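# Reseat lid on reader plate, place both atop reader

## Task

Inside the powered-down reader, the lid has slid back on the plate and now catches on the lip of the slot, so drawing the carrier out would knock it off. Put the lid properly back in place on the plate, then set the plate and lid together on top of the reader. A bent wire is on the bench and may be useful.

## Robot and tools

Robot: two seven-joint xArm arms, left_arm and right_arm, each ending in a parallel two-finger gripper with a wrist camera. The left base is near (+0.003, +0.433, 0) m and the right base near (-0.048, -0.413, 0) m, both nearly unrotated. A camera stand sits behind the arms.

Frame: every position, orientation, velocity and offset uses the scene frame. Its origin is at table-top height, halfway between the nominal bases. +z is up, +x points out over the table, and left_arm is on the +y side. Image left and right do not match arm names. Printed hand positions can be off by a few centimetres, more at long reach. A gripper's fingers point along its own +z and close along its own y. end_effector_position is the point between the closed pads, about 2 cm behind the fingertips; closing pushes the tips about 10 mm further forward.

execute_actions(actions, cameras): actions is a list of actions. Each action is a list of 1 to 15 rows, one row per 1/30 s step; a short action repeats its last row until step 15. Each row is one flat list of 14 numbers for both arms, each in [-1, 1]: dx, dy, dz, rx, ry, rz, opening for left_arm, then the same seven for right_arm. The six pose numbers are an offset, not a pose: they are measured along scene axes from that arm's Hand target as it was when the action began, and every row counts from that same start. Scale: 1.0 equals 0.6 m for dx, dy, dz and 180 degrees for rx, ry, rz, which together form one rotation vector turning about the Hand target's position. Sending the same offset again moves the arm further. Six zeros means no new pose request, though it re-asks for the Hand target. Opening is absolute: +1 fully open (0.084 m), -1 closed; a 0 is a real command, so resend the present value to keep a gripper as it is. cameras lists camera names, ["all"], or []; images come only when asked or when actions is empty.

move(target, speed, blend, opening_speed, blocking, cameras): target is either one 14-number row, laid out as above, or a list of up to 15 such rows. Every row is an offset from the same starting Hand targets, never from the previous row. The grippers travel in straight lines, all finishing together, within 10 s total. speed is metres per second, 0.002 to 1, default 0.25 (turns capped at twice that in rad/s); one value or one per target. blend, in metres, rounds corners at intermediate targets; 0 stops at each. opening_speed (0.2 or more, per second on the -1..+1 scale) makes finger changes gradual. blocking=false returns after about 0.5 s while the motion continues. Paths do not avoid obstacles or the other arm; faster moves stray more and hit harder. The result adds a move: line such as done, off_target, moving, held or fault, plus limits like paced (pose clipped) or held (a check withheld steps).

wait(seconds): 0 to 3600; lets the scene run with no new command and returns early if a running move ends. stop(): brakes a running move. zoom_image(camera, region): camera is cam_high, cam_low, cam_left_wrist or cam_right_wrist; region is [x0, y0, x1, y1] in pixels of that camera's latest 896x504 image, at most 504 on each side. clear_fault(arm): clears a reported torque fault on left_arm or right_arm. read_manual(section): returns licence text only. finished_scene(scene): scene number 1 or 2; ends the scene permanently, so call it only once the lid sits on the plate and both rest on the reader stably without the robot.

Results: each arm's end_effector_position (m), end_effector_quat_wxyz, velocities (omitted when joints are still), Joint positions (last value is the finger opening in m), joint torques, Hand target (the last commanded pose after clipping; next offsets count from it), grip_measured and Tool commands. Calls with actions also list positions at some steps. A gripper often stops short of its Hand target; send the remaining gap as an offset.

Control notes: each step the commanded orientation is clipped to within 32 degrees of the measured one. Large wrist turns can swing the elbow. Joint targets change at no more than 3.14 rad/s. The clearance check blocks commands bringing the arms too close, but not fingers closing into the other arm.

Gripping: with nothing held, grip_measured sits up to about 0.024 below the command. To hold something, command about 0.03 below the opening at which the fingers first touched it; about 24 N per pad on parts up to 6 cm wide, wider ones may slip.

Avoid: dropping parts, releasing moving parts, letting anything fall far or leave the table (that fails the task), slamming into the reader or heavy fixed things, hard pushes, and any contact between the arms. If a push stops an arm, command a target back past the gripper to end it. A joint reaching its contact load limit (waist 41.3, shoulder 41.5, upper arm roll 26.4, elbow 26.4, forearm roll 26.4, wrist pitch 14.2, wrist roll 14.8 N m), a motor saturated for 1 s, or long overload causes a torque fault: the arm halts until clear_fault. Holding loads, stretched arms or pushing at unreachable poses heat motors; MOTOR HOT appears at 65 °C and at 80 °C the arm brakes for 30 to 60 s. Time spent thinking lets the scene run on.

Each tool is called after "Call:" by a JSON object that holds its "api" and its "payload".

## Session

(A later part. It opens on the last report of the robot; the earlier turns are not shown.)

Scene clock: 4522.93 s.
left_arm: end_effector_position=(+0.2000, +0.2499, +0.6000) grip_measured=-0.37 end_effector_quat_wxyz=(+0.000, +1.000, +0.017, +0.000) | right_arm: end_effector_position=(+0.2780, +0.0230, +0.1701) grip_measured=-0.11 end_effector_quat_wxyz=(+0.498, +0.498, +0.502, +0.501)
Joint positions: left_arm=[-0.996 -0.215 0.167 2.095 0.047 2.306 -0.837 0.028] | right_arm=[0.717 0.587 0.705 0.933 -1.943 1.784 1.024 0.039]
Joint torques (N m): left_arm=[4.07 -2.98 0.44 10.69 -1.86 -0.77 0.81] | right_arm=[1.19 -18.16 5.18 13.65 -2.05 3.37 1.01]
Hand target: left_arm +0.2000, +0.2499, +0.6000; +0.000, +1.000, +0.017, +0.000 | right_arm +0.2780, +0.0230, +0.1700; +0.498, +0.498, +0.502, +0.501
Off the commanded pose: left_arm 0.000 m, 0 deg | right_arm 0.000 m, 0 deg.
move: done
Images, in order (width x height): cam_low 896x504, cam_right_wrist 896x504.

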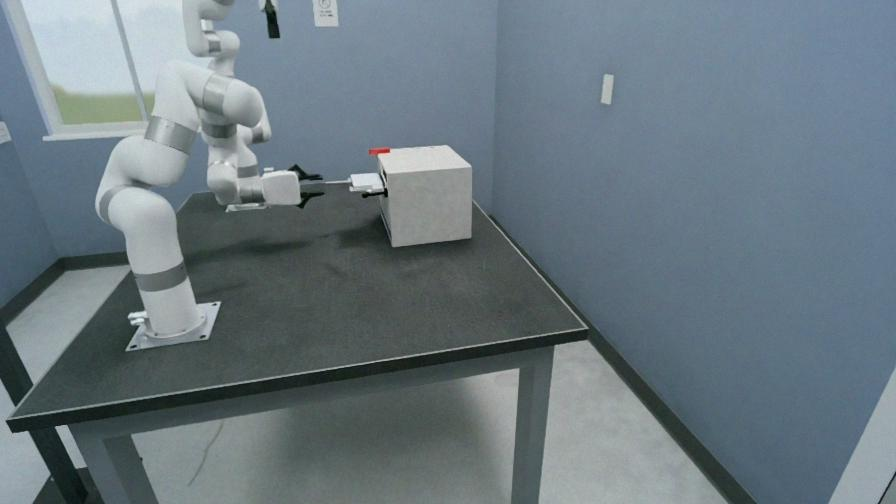

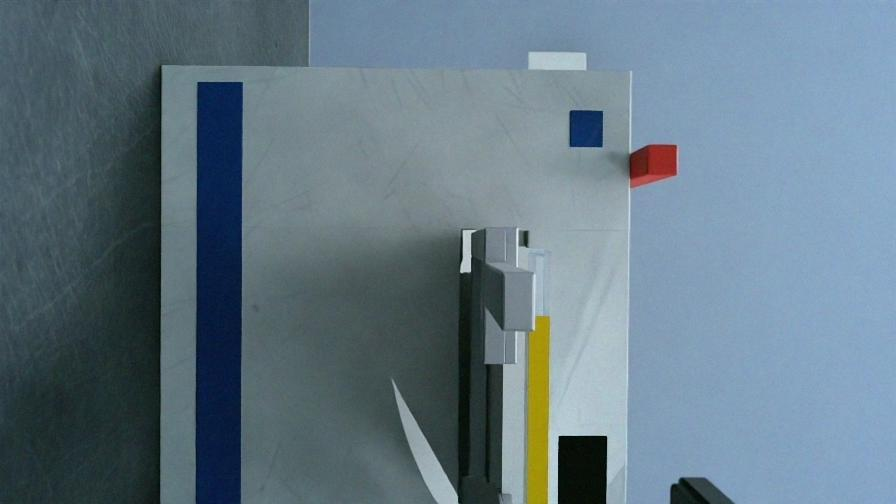

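Call:
{"api": "move", "payload": {"target": [[0,0,0,0,0,0,-0.35,0.1333,0.0009,0,0,0,0,-0.1]], "speed": [0.08], "cameras": ["cam_right_wrist","cam_low"]}}

Call:
{"api": "zoom_image", "payload": {"camera": "cam_low", "region": [260, 130, 440, 230]}}

Scene clock: 4542.30 s.
left_arm: end_effector_position=(+0.2000, +0.2499, +0.6000) grip_measured=-0.37 end_effector_quat_wxyz=(+0.000, +1.000, +0.017, +0.000) | right_arm: end_effector_position=(+0.3579, +0.0235, +0.1700) grip_measured=-0.11 end_effector_quat_wxyz=(+0.498, +0.498, +0.502, +0.501)
Joint positions: left_arm=[-0.996 -0.215 0.167 2.095 0.047 2.306 -0.837 0.028] | right_arm=[0.621 0.609 0.618 1.014 -2.09 1.646 0.982 0.039]
Joint torques (N m): left_arm=[3.92 -2.91 0.3 10.91 -1.67 -0.93 0.83] | right_arm=[-1.89 -19.81 4.97 14.59 -2.12 1.03 -0.72]
Hand target: left_arm +0.2000, +0.2499, +0.6000; +0.000, +1.000, +0.017, +0.000 | right_arm +0.3580, +0.0235, +0.1700; +0.498, +0.498, +0.502, +0.501
Off the commanded pose: left_arm 0.000 m, 0 deg | right_arm 0.000 m, 0 deg.
move: done
Images, in order (width x height): cam_low 896x504, cam_right_wrist 896x504.

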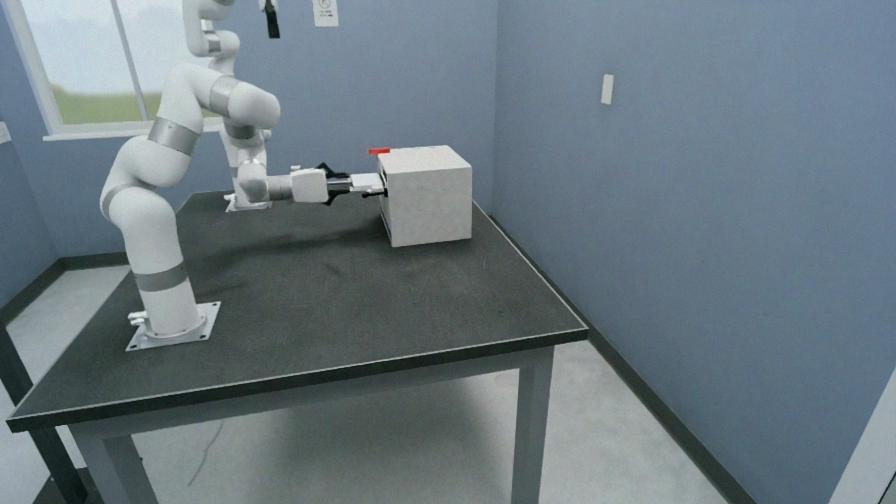

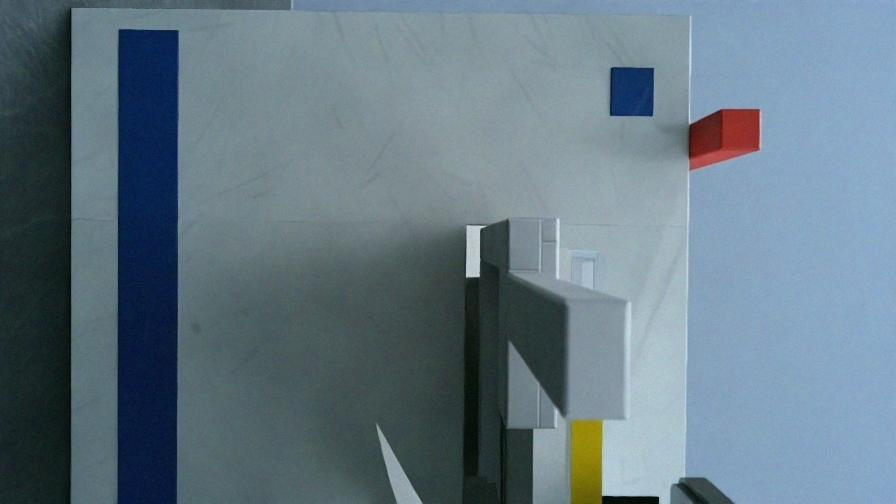

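Scaled by 2.800 from the camera's image (finer frame: 1280x720).

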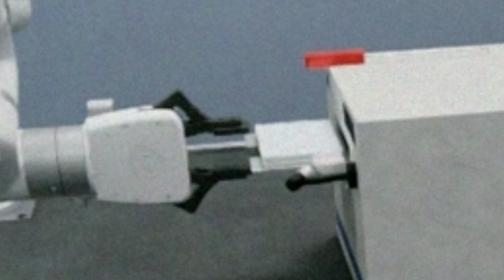

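Call:
{"api": "move", "payload": {"target": [[0,0,0,0,0,0,-0.35,0,0.0067,0,0,0,0,-0.1],[0,0,0,0,0,0,-0.35,0.05,0.0071,0,0,0,0,-0.1]], "speed": [0.05,0.05], "cameras": ["cam_right_wrist"]}}

Call:
{"api": "zoom_image", "payload": {"camera": "cam_right_wrist", "region": [440, 400, 740, 504]}}

Scene clock: 4569.53 s.
left_arm: end_effector_position=(+0.2000, +0.2499, +0.6000) grip_measured=-0.37 end_effector_quat_wxyz=(+0.000, +1.000, +0.017, +0.000) | right_arm: end_effector_position=(+0.3879, +0.0278, +0.1700) grip_measured=-0.11 end_effector_quat_wxyz=(+0.498, +0.498, +0.502, +0.501)
Joint positions: left_arm=[-0.996 -0.215 0.167 2.095 0.047 2.306 -0.837 0.028] | right_arm=[0.596 0.638 0.588 1.074 -2.141 1.597 0.959 0.039]
Joint torques (N m): left_arm=[4.02 -2.73 0.33 10.75 -1.55 -0.8 0.91] | right_arm=[-1.87 -20.88 4.95 14.93 -2.04 1.08 -0.74]
Hand target: left_arm +0.2000, +0.2499, +0.6000; +0.000, +1.000, +0.017, +0.000 | right_arm +0.3880, +0.0278, +0.1700; +0.498, +0.498, +0.502, +0.501
Off the commanded pose: left_arm 0.000 m, 0 deg | right_arm 0.000 m, 0 deg.
move: done

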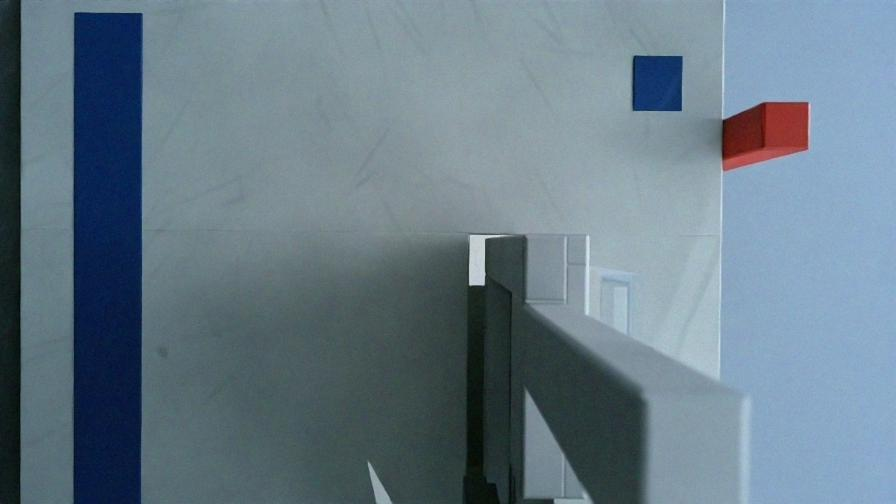

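Scaled by 1.680 from the camera's image (finer frame: 1280x720).

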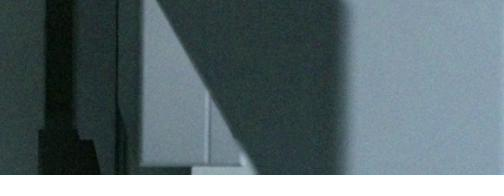

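Call:
{"api": "move", "payload": {"target": [0,0,0,0,0,0,-0.35,0,0,0,0,0,0,-0.62], "opening_speed": 0.4, "cameras": ["cam_right_wrist"]}}

Scene clock: 4578.73 s.
left_arm: end_effector_position=(+0.2000, +0.2499, +0.6000) grip_measured=-0.37 end_effector_quat_wxyz=(+0.000, +1.000, +0.017, +0.000) | right_arm: end_effector_position=(+0.3880, +0.0278, +0.1700) grip_measured=-0.63 end_effector_quat_wxyz=(+0.498, +0.498, +0.502, +0.501)
Joint positions: left_arm=[-0.996 -0.215 0.167 2.095 0.047 2.306 -0.837 0.028] | right_arm=[0.596 0.638 0.588 1.075 -2.141 1.597 0.959 0.016]
Joint torques (N m): left_arm=[3.91 -3.04 0.07 10.66 -1.71 -0.85 0.77] | right_arm=[-1.72 -21.43 5.2 14.15 -1.79 1.35 -0.8]
Hand target: left_arm +0.2000, +0.2499, +0.6000; +0.000, +1.000, +0.017, +0.000 | right_arm +0.3880, +0.0278, +0.1700; +0.498, +0.498, +0.502, +0.501
Off the commanded pose: left_arm 0.000 m, 0 deg | right_arm 0.000 m, 0 deg.
move: done

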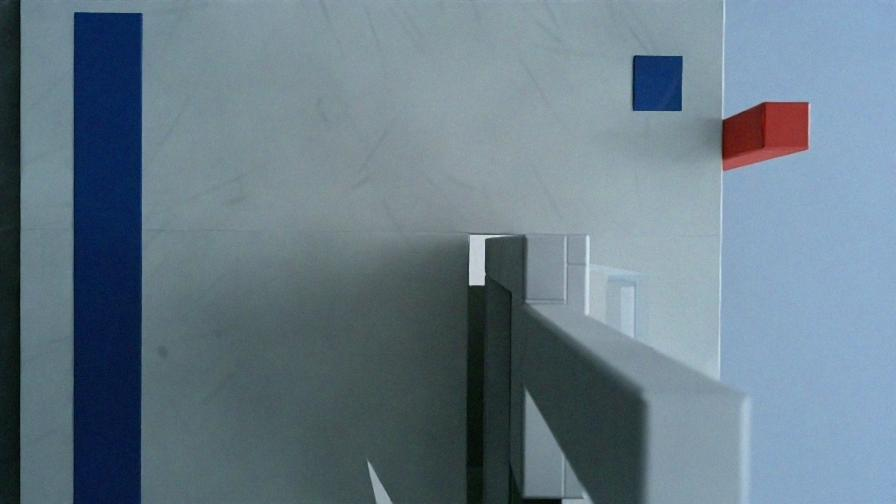

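Call:
{"api": "move", "payload": {"target": [0,0,0,0,0,0,-0.35,0,0,0,0,0,0,-0.68], "opening_speed": 0.3, "cameras": ["cam_right_wrist","cam_low"]}}

Call:
{"api": "zoom_image", "payload": {"camera": "cam_right_wrist", "region": [560, 220, 700, 400]}}

Call:
{"api": "zoom_image", "payload": {"camera": "cam_low", "region": [300, 140, 420, 220]}}

Scene clock: 4587.90 s.
left_arm: end_effector_position=(+0.2000, +0.2499, +0.6000) grip_measured=-0.37 end_effector_quat_wxyz=(+0.000, +1.000, +0.017, +0.000) | right_arm: end_effector_position=(+0.3880, +0.0278, +0.1700) grip_measured=-0.63 end_effector_quat_wxyz=(+0.498, +0.498, +0.502, +0.501)
Joint positions: left_arm=[-0.996 -0.215 0.167 2.095 0.047 2.306 -0.837 0.028] | right_arm=[0.596 0.638 0.588 1.074 -2.141 1.597 0.959 0.016]
Joint torques (N m): left_arm=[3.52 -3.22 0.25 10.72 -1.63 -0.82 0.75] | right_arm=[0.09 -24.77 6.37 11.72 0.36 2.64 -0.76]
Hand target: left_arm +0.2000, +0.2499, +0.6000; +0.000, +1.000, +0.017, +0.000 | right_arm +0.3880, +0.0278, +0.1700; +0.498, +0.498, +0.502, +0.501
Off the commanded pose: left_arm 0.000 m, 0 deg | right_arm 0.000 m, 0 deg.
move: done
Images, in order (width x height): cam_low 896x504, cam_right_wrist 896x504.

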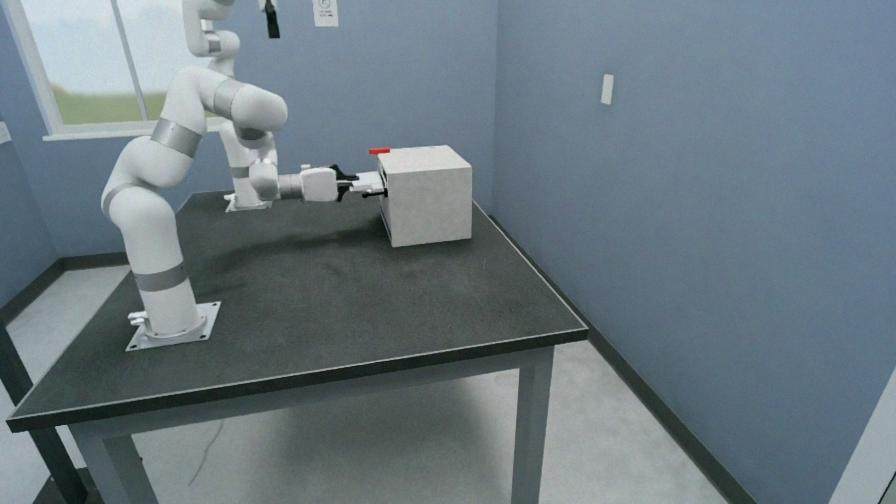

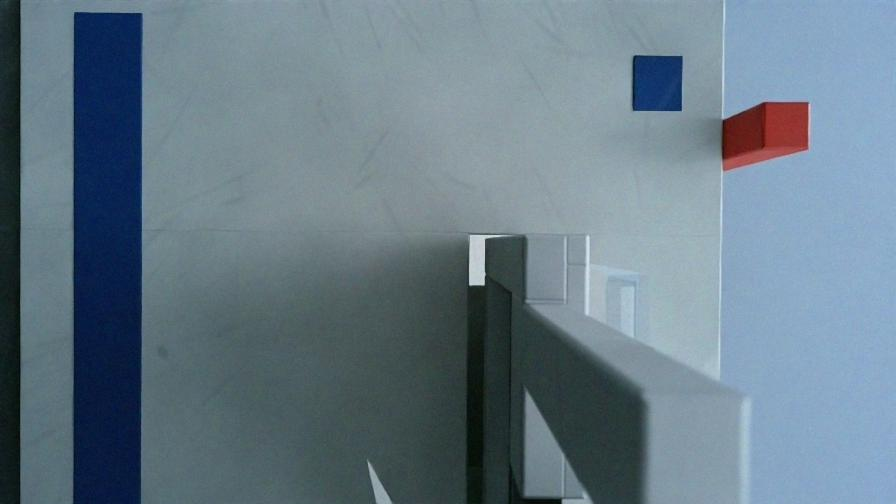

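Scaled by 2.800 from the camera's image (finer frame: 1280x720).

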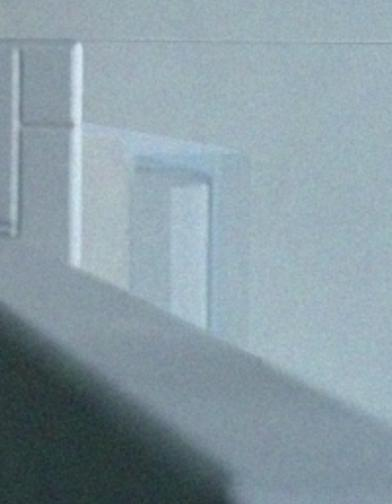

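Scaled by 4.200 from the camera's image (finer frame: 1280x720).

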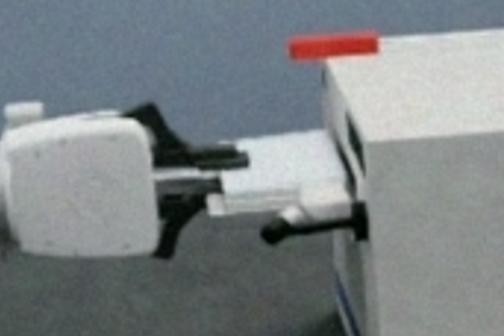

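Call:
{"api": "move", "payload": {"target": [[0,0,0,0,0,0,-0.35,0,0,0.011,0,0,0,-0.68],[0,0,0,0,0,0,-0.35,-0.025,-0.0002,0.012,0,0,0,-0.68]], "speed": [0.04,0.04], "cameras": ["cam_right_wrist","cam_low"]}}

Call:
{"api": "zoom_image", "payload": {"camera": "cam_low", "region": [300, 130, 420, 220]}}

Scene clock: 4608.43 s.
left_arm: end_effector_position=(+0.2000, +0.2499, +0.6000) grip_measured=-0.37 end_effector_quat_wxyz=(+0.000, +1.000, +0.017, +0.000) | right_arm: end_effector_position=(+0.3730, +0.0276, +0.1772) grip_measured=-0.64 end_effector_quat_wxyz=(+0.498, +0.498, +0.502, +0.501)
Joint positions: left_arm=[-0.996 -0.215 0.167 2.095 0.047 2.306 -0.837 0.028] | right_arm=[0.605 0.608 0.608 1.046 -2.109 1.614 0.957 0.016]
Joint torques (N m): left_arm=[3.98 -3.15 0.23 10.74 -1.8 -0.72 0.8] | right_arm=[1.22 -27.16 6.91 11.52 0.32 3.41 1.03]
Hand target: left_arm +0.2000, +0.2499, +0.6000; +0.000, +1.000, +0.017, +0.000 | right_arm +0.3730, +0.0276, +0.1772; +0.498, +0.498, +0.502, +0.501
Off the commanded pose: left_arm 0.000 m, 0 deg | right_arm 0.000 m, 0 deg.
move: done
Images, in order (width x height): cam_low 896x504, cam_right_wrist 896x504.

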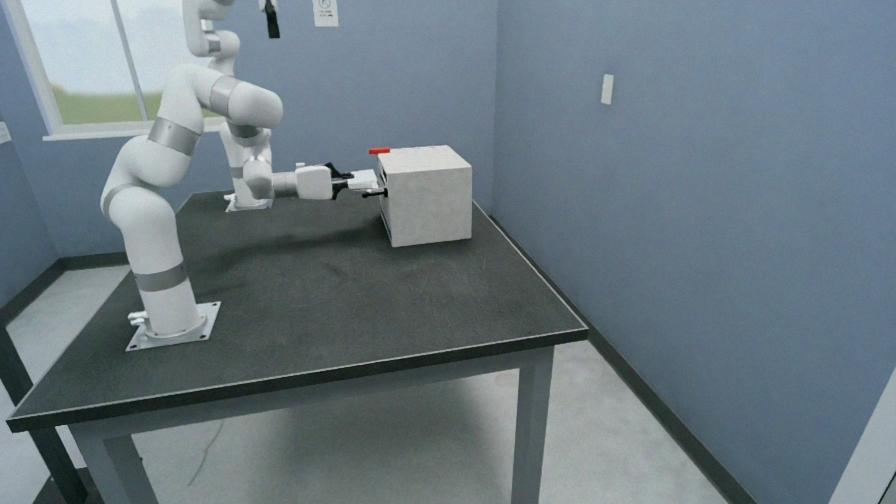

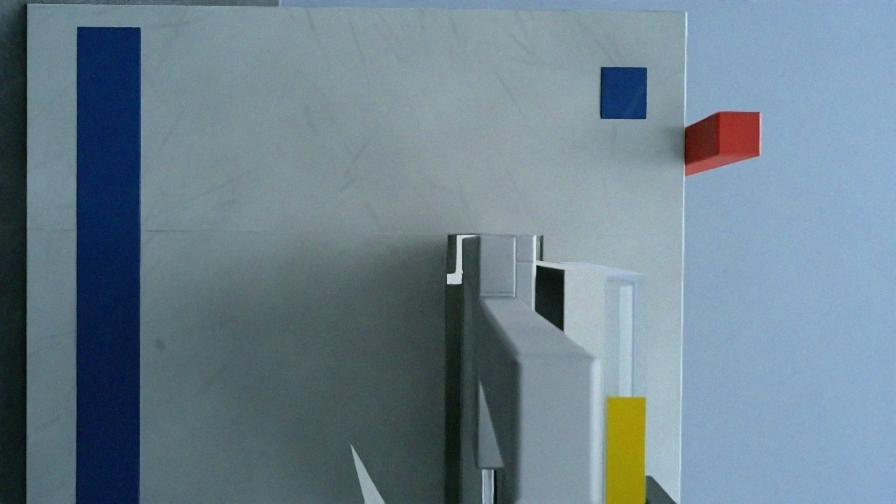

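Scaled by 4.200 from the camera's image (finer frame: 1280x720).

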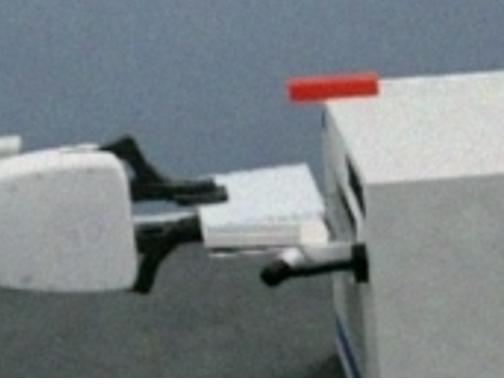

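Call:
{"api": "move", "payload": {"target": [[0,0,0,0,0,0,-0.35,0,0,0.1297,0,0,0,-0.68],[0,0,0,0,0,0,-0.35,0.1358,0.001,0.1297,0,0,0,-0.68],[0,0,0,0,0,0,-0.35,0.1358,0.001,0.1067,0,0,0,-0.68]], "speed": [0.12,0.12,0.05], "blend": [0.005,0,0], "cameras": ["cam_right_wrist","cam_low","cam_high"]}}

Call:
{"api": "zoom_image", "payload": {"camera": "cam_low", "region": [320, 100, 480, 220]}}

Scene clock: 4622.17 s.
left_arm: end_effector_position=(+0.2000, +0.2499, +0.6000) grip_measured=-0.37 end_effector_quat_wxyz=(+0.000, +1.000, +0.017, +0.000) | right_arm: end_effector_position=(+0.4544, +0.0282, +0.2413) grip_measured=-0.64 end_effector_quat_wxyz=(+0.498, +0.498, +0.502, +0.501)
Joint positions: left_arm=[-0.996 -0.215 0.167 2.095 0.047 2.306 -0.837 0.028] | right_arm=[0.483 0.54 0.581 1.184 -2.173 1.397 0.822 0.016]
Joint torques (N m): left_arm=[3.54 -2.94 0.21 10.55 -1.65 -0.69 0.82] | right_arm=[0.8 -19.37 3.94 16.19 -1.58 2.2 0.92]
Hand target: left_arm +0.2000, +0.2499, +0.6000; +0.000, +1.000, +0.017, +0.000 | right_arm +0.4544, +0.0282, +0.2413; +0.498, +0.498, +0.502, +0.501
Off the commanded pose: left_arm 0.000 m, 0 deg | right_arm 0.000 m, 0 deg.
move: done
Images, in order (width x height): cam_high 896x504, cam_low 896x504, cam_right_wrist 896x504.

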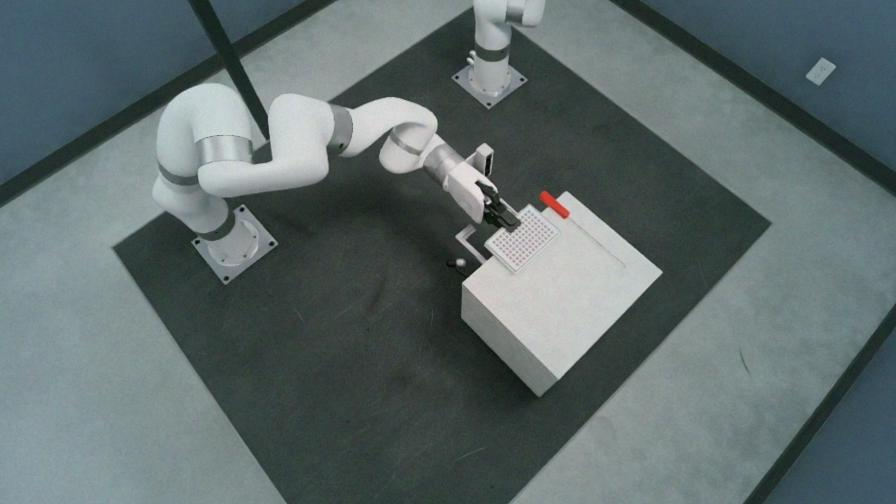

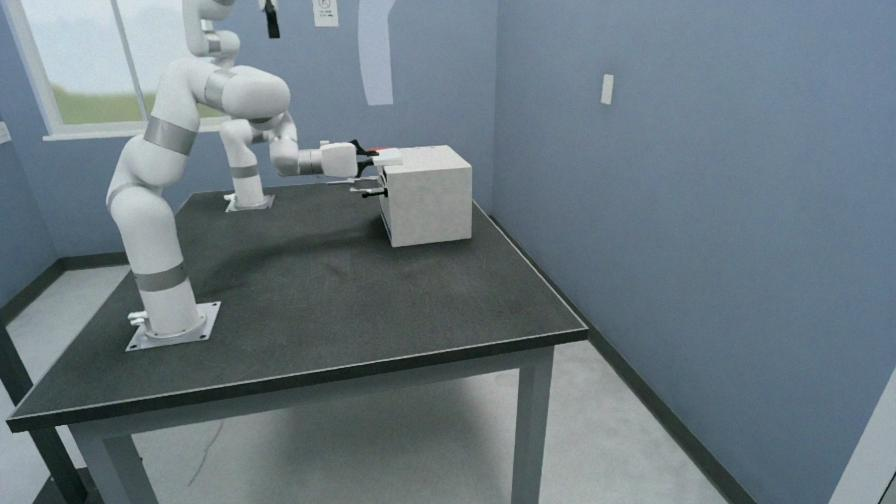

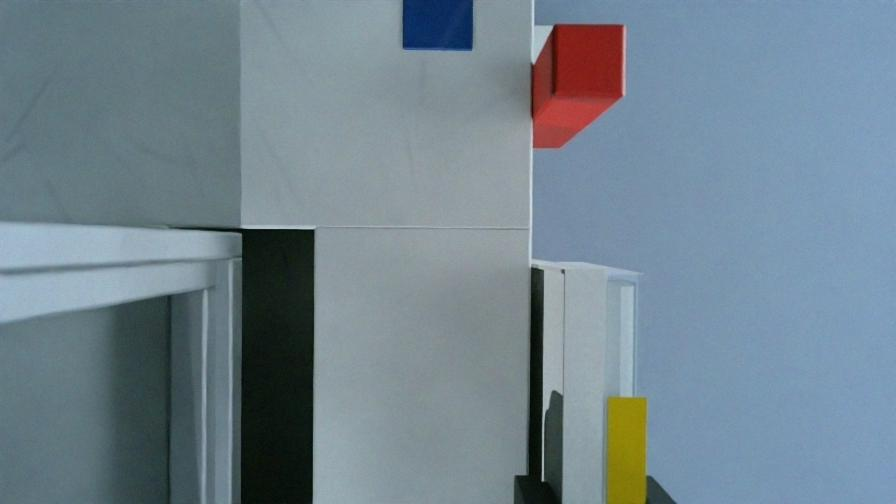

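Scaled by 3.150 from the camera's image (finer frame: 1280x720).

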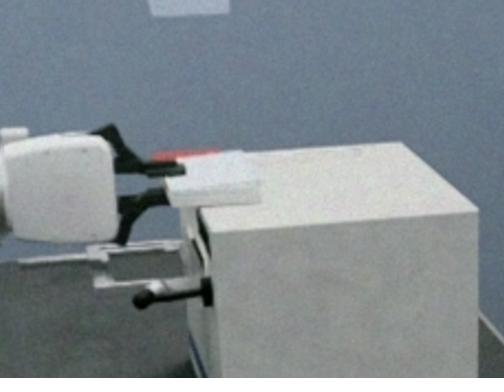

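Call:
{"api": "move", "payload": {"target": [0,0,0,0,0,0,-0.35,0,0,-0.0042,0,0,0,-0.68], "speed": 0.02, "cameras": ["cam_right_wrist"]}}

Call:
{"api": "zoom_image", "payload": {"camera": "cam_right_wrist", "region": [500, 230, 680, 504]}}

Call:
{"api": "zoom_image", "payload": {"camera": "cam_low", "region": [360, 130, 440, 190]}}

Scene clock: 4650.57 s.
left_arm: end_effector_position=(+0.2000, +0.2499, +0.6000) grip_measured=-0.37 end_effector_quat_wxyz=(+0.000, +1.000, +0.017, +0.000) | right_arm: end_effector_position=(+0.4544, +0.0282, +0.2387) grip_measured=-0.64 end_effector_quat_wxyz=(+0.498, +0.498, +0.502, +0.501)
Joint positions: left_arm=[-0.996 -0.215 0.167 2.095 0.047 2.306 -0.837 0.028] | right_arm=[0.485 0.546 0.579 1.184 -2.176 1.4 0.826 0.016]
Joint torques (N m): left_arm=[3.84 -3.06 0.23 10.51 -1.76 -0.85 0.75] | right_arm=[0.96 -19.11 3.95 15.89 -1.54 2.04 0.92]
Hand target: left_arm +0.2000, +0.2499, +0.6000; +0.000, +1.000, +0.017, +0.000 | right_arm +0.4544, +0.0282, +0.2387; +0.498, +0.498, +0.502, +0.501
Off the commanded pose: left_arm 0.000 m, 0 deg | right_arm 0.000 m, 0 deg.
move: done

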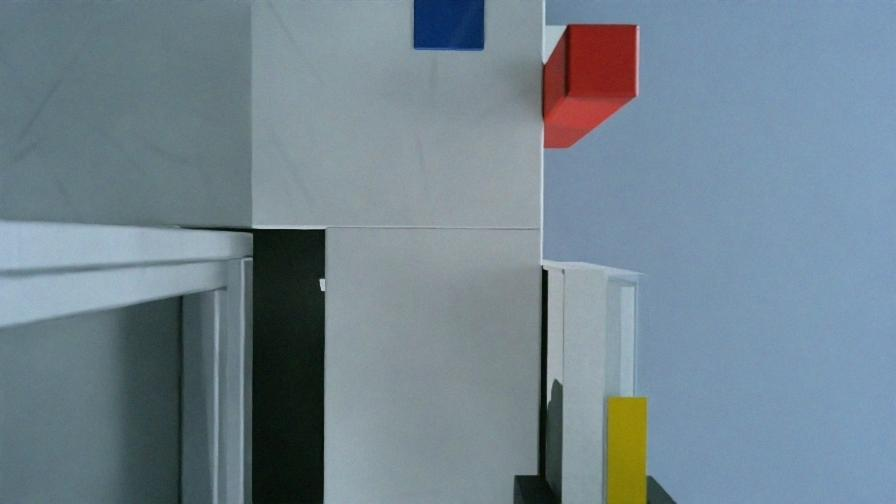

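Scaled by 1.839 from the camera's image (finer frame: 1280x720).

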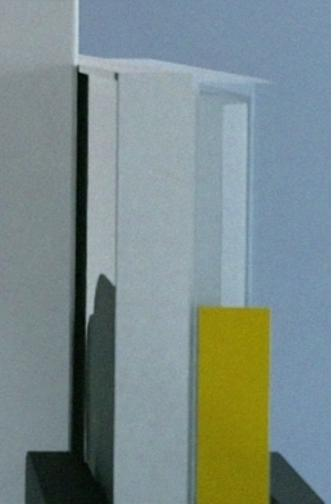

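This scene's latest camera images include none from cam_low. They are from: cam_right_wrist. cam_low's image comes with the result of a call that names it in "cameras".

Call:
{"api": "move", "payload": {"target": [0,0,0,0,0,0,-0.35,0,0,-0.0012,0,0,0,-0.68], "speed": 0.02, "cameras": ["cam_right_wrist"]}}

Call:
{"api": "zoom_image", "payload": {"camera": "cam_right_wrist", "region": [520, 240, 600, 480]}}

Scene clock: 4667.33 s.
left_arm: end_effector_position=(+0.2000, +0.2499, +0.6000) grip_measured=-0.37 end_effector_quat_wxyz=(+0.000, +1.000, +0.017, +0.000) | right_arm: end_effector_position=(+0.4545, +0.0283, +0.2381) grip_measured=-0.64 end_effector_quat_wxyz=(+0.498, +0.498, +0.502, +0.501)
Joint positions: left_arm=[-0.996 -0.215 0.167 2.095 0.047 2.306 -0.837 0.028] | right_arm=[0.486 0.547 0.579 1.184 -2.176 1.401 0.827 0.016]
Joint torques (N m): left_arm=[3.77 -3.04 -0.06 10.45 -1.51 -0.8 0.67] | right_arm=[0.52 -14.9 3.12 11.1 -0.82 -0.05 0.91]
Hand target: left_arm +0.2000, +0.2499, +0.6000; +0.000, +1.000, +0.017, +0.000 | right_arm +0.4544, +0.0282, +0.2380; +0.498, +0.498, +0.502, +0.501
Off the commanded pose: left_arm 0.000 m, 0 deg | right_arm 0.000 m, 0 deg.
move: done

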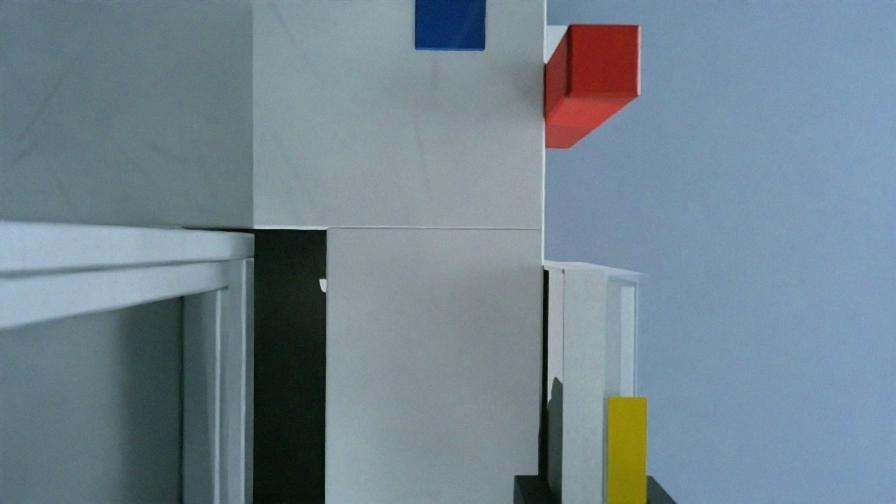

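Scaled by 2.100 from the camera's image (finer frame: 1280x720).

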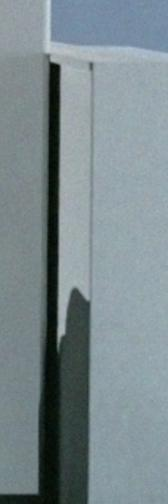

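Call:
{"api": "move", "payload": {"target": [0,0,0,0,0,0,-0.35,0,0,0,0,0,0,-0.45], "opening_speed": 0.3, "cameras": ["cam_right_wrist","cam_low"]}}

Call:
{"api": "zoom_image", "payload": {"camera": "cam_low", "region": [360, 130, 440, 190]}}

Scene clock: 4676.13 s.
left_arm: end_effector_position=(+0.2000, +0.2499, +0.6000) grip_measured=-0.37 end_effector_quat_wxyz=(+0.000, +1.000, +0.017, +0.000) | right_arm: end_effector_position=(+0.4545, +0.0282, +0.2380) grip_measured=-0.47 end_effector_quat_wxyz=(+0.498, +0.498, +0.502, +0.501)
Joint positions: left_arm=[-0.996 -0.215 0.167 2.095 0.047 2.306 -0.837 0.028] | right_arm=[0.486 0.547 0.579 1.184 -2.176 1.401 0.827 0.024]
Joint torques (N m): left_arm=[3.72 -3.28 0.25 10.57 -1.68 -0.77 0.74] | right_arm=[0.12 -28 6.15 17.48 -1.79 3.01 1.01]
Hand target: left_arm +0.2000, +0.2499, +0.6000; +0.000, +1.000, +0.017, +0.000 | right_arm +0.4544, +0.0282, +0.2380; +0.498, +0.498, +0.502, +0.501
Off the commanded pose: left_arm 0.000 m, 0 deg | right_arm 0.000 m, 0 deg.
move: done
Images, in order (width x height): cam_low 896x504, cam_right_wrist 896x504.

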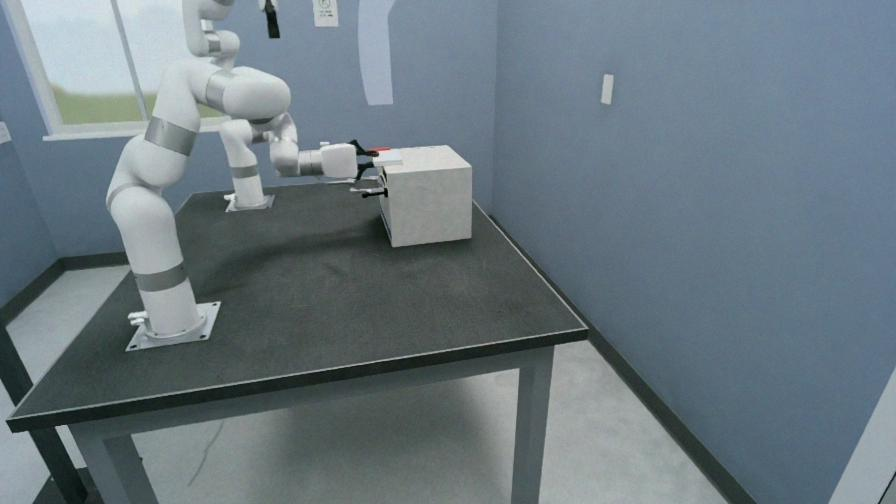

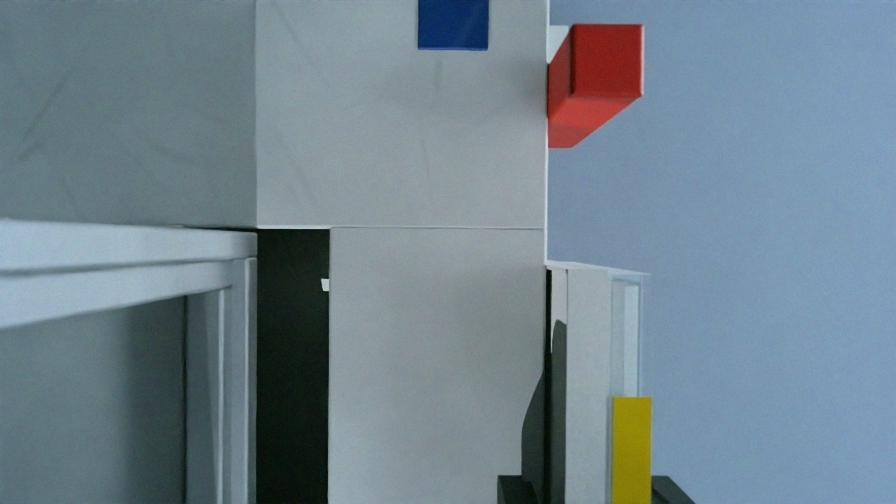

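Scaled by 6.300 from the camera's image (finer frame: 1280x720).

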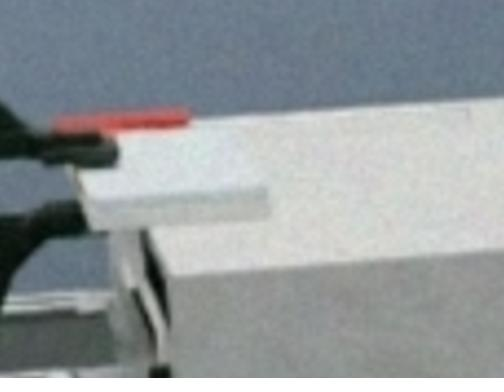

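Call:
{"api": "move", "payload": {"target": [[0,0,0,0,0,0,-0.35,-0.0667,-0.0005,0,0,0,0,-0.45],[0,0,0,0,0,0,-0.35,-0.0667,-0.0033,-0.0055,0,0,0,-0.95],[0,0,0,0,0,0,-0.35,-0.004,-0.0028,-0.0055,0,0,0,-0.95],[0,0,0,0,0,0,-0.35,-0.1417,-0.0038,-0.0055,0,0,0,-0.95]], "speed": [0.08,0.05,0.04,0.12], "cameras": ["cam_right_wrist","cam_low","cam_high"]}}

Call:
{"api": "zoom_image", "payload": {"camera": "cam_low", "region": [360, 130, 440, 190]}}

Call:
{"api": "zoom_image", "payload": {"camera": "cam_high", "region": [430, 170, 650, 300]}}

Call:
{"api": "zoom_image", "payload": {"camera": "cam_right_wrist", "region": [440, 200, 660, 504]}}

Scene clock: 4708.53 s.
left_arm: end_effector_position=(+0.2000, +0.2499, +0.6000) grip_measured=-0.37 end_effector_quat_wxyz=(+0.000, +1.000, +0.017, +0.000) | right_arm: end_effector_position=(+0.3695, +0.0259, +0.2347) grip_measured=-0.97 end_effector_quat_wxyz=(+0.498, +0.498, +0.502, +0.501)
Joint positions: left_arm=[-0.996 -0.215 0.167 2.095 0.047 2.306 -0.837 0.028] | right_arm=[0.559 0.454 0.657 1.016 -2.043 1.536 0.878 0.001]
Joint torques (N m): left_arm=[3.4 -3.07 0.13 10.58 -1.62 -0.92 0.59] | right_arm=[1.14 -25.12 6 12.66 0.37 3.19 0.97]
Hand target: left_arm +0.2000, +0.2499, +0.6000; +0.000, +1.000, +0.017, +0.000 | right_arm +0.3694, +0.0260, +0.2347; +0.498, +0.498, +0.502, +0.501
Off the commanded pose: left_arm 0.000 m, 0 deg | right_arm 0.000 m, 0 deg.
move: done
Images, in order (width x height): cam_high 896x504, cam_low 896x504, cam_right_wrist 896x504.

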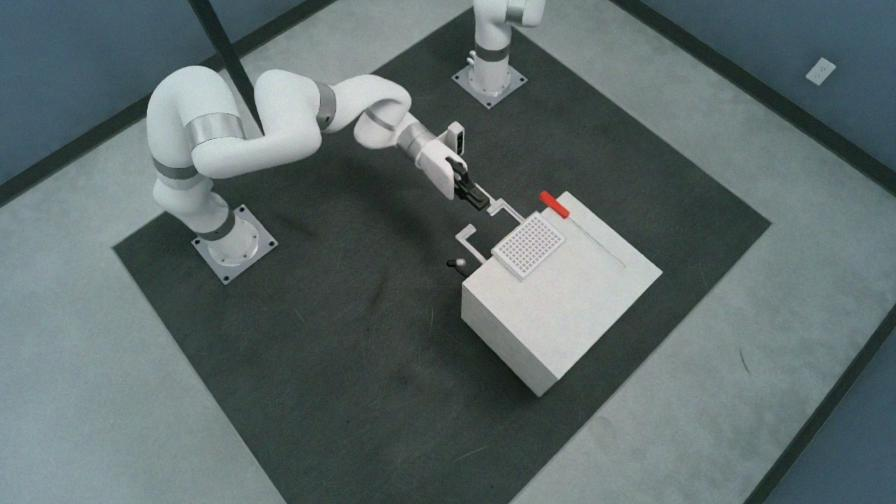

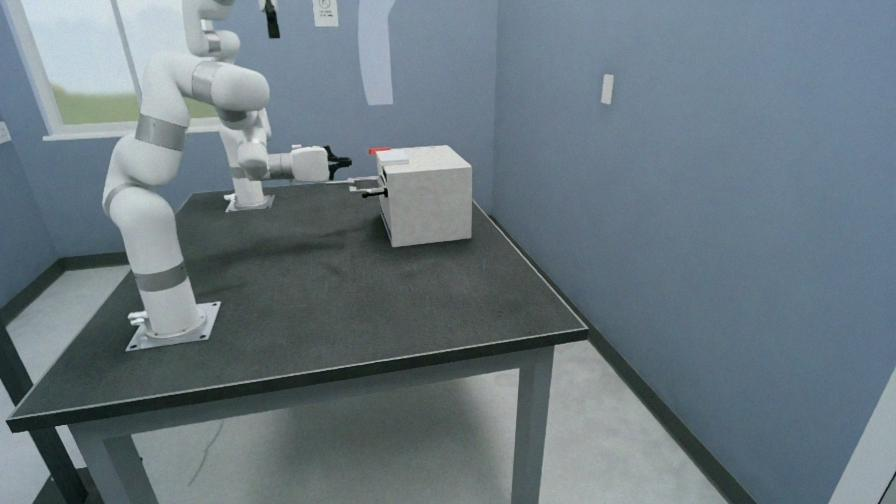

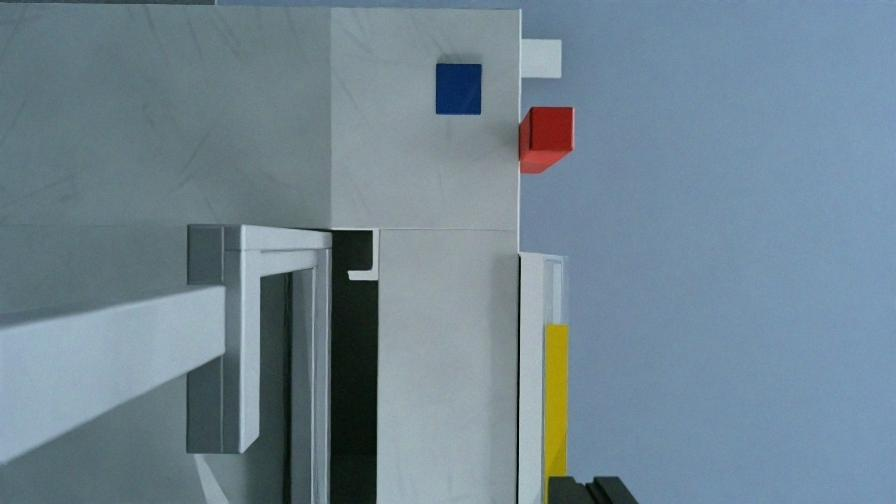

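Scaled by 6.300 from the camera's image (finer frame: 1280x720).

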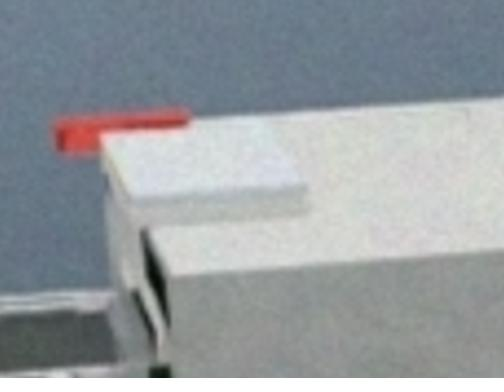

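Scaled by 2.291 from the camera's image (finer frame: 1280x720).

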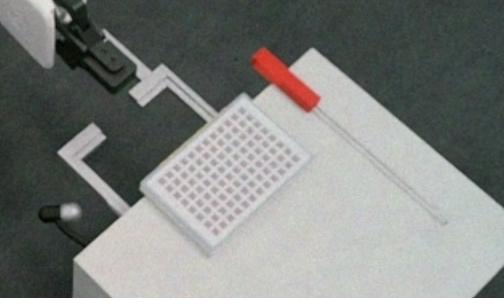

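Scaled by 1.658 from the camera's image (finer frame: 1280x720).

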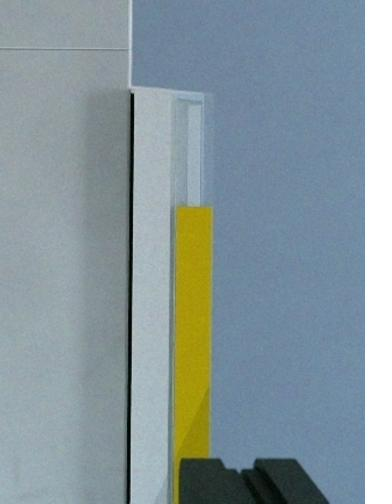

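Call:
{"api": "finished_scene", "payload": {"scene": 2}}

The scene is finished: the task was done.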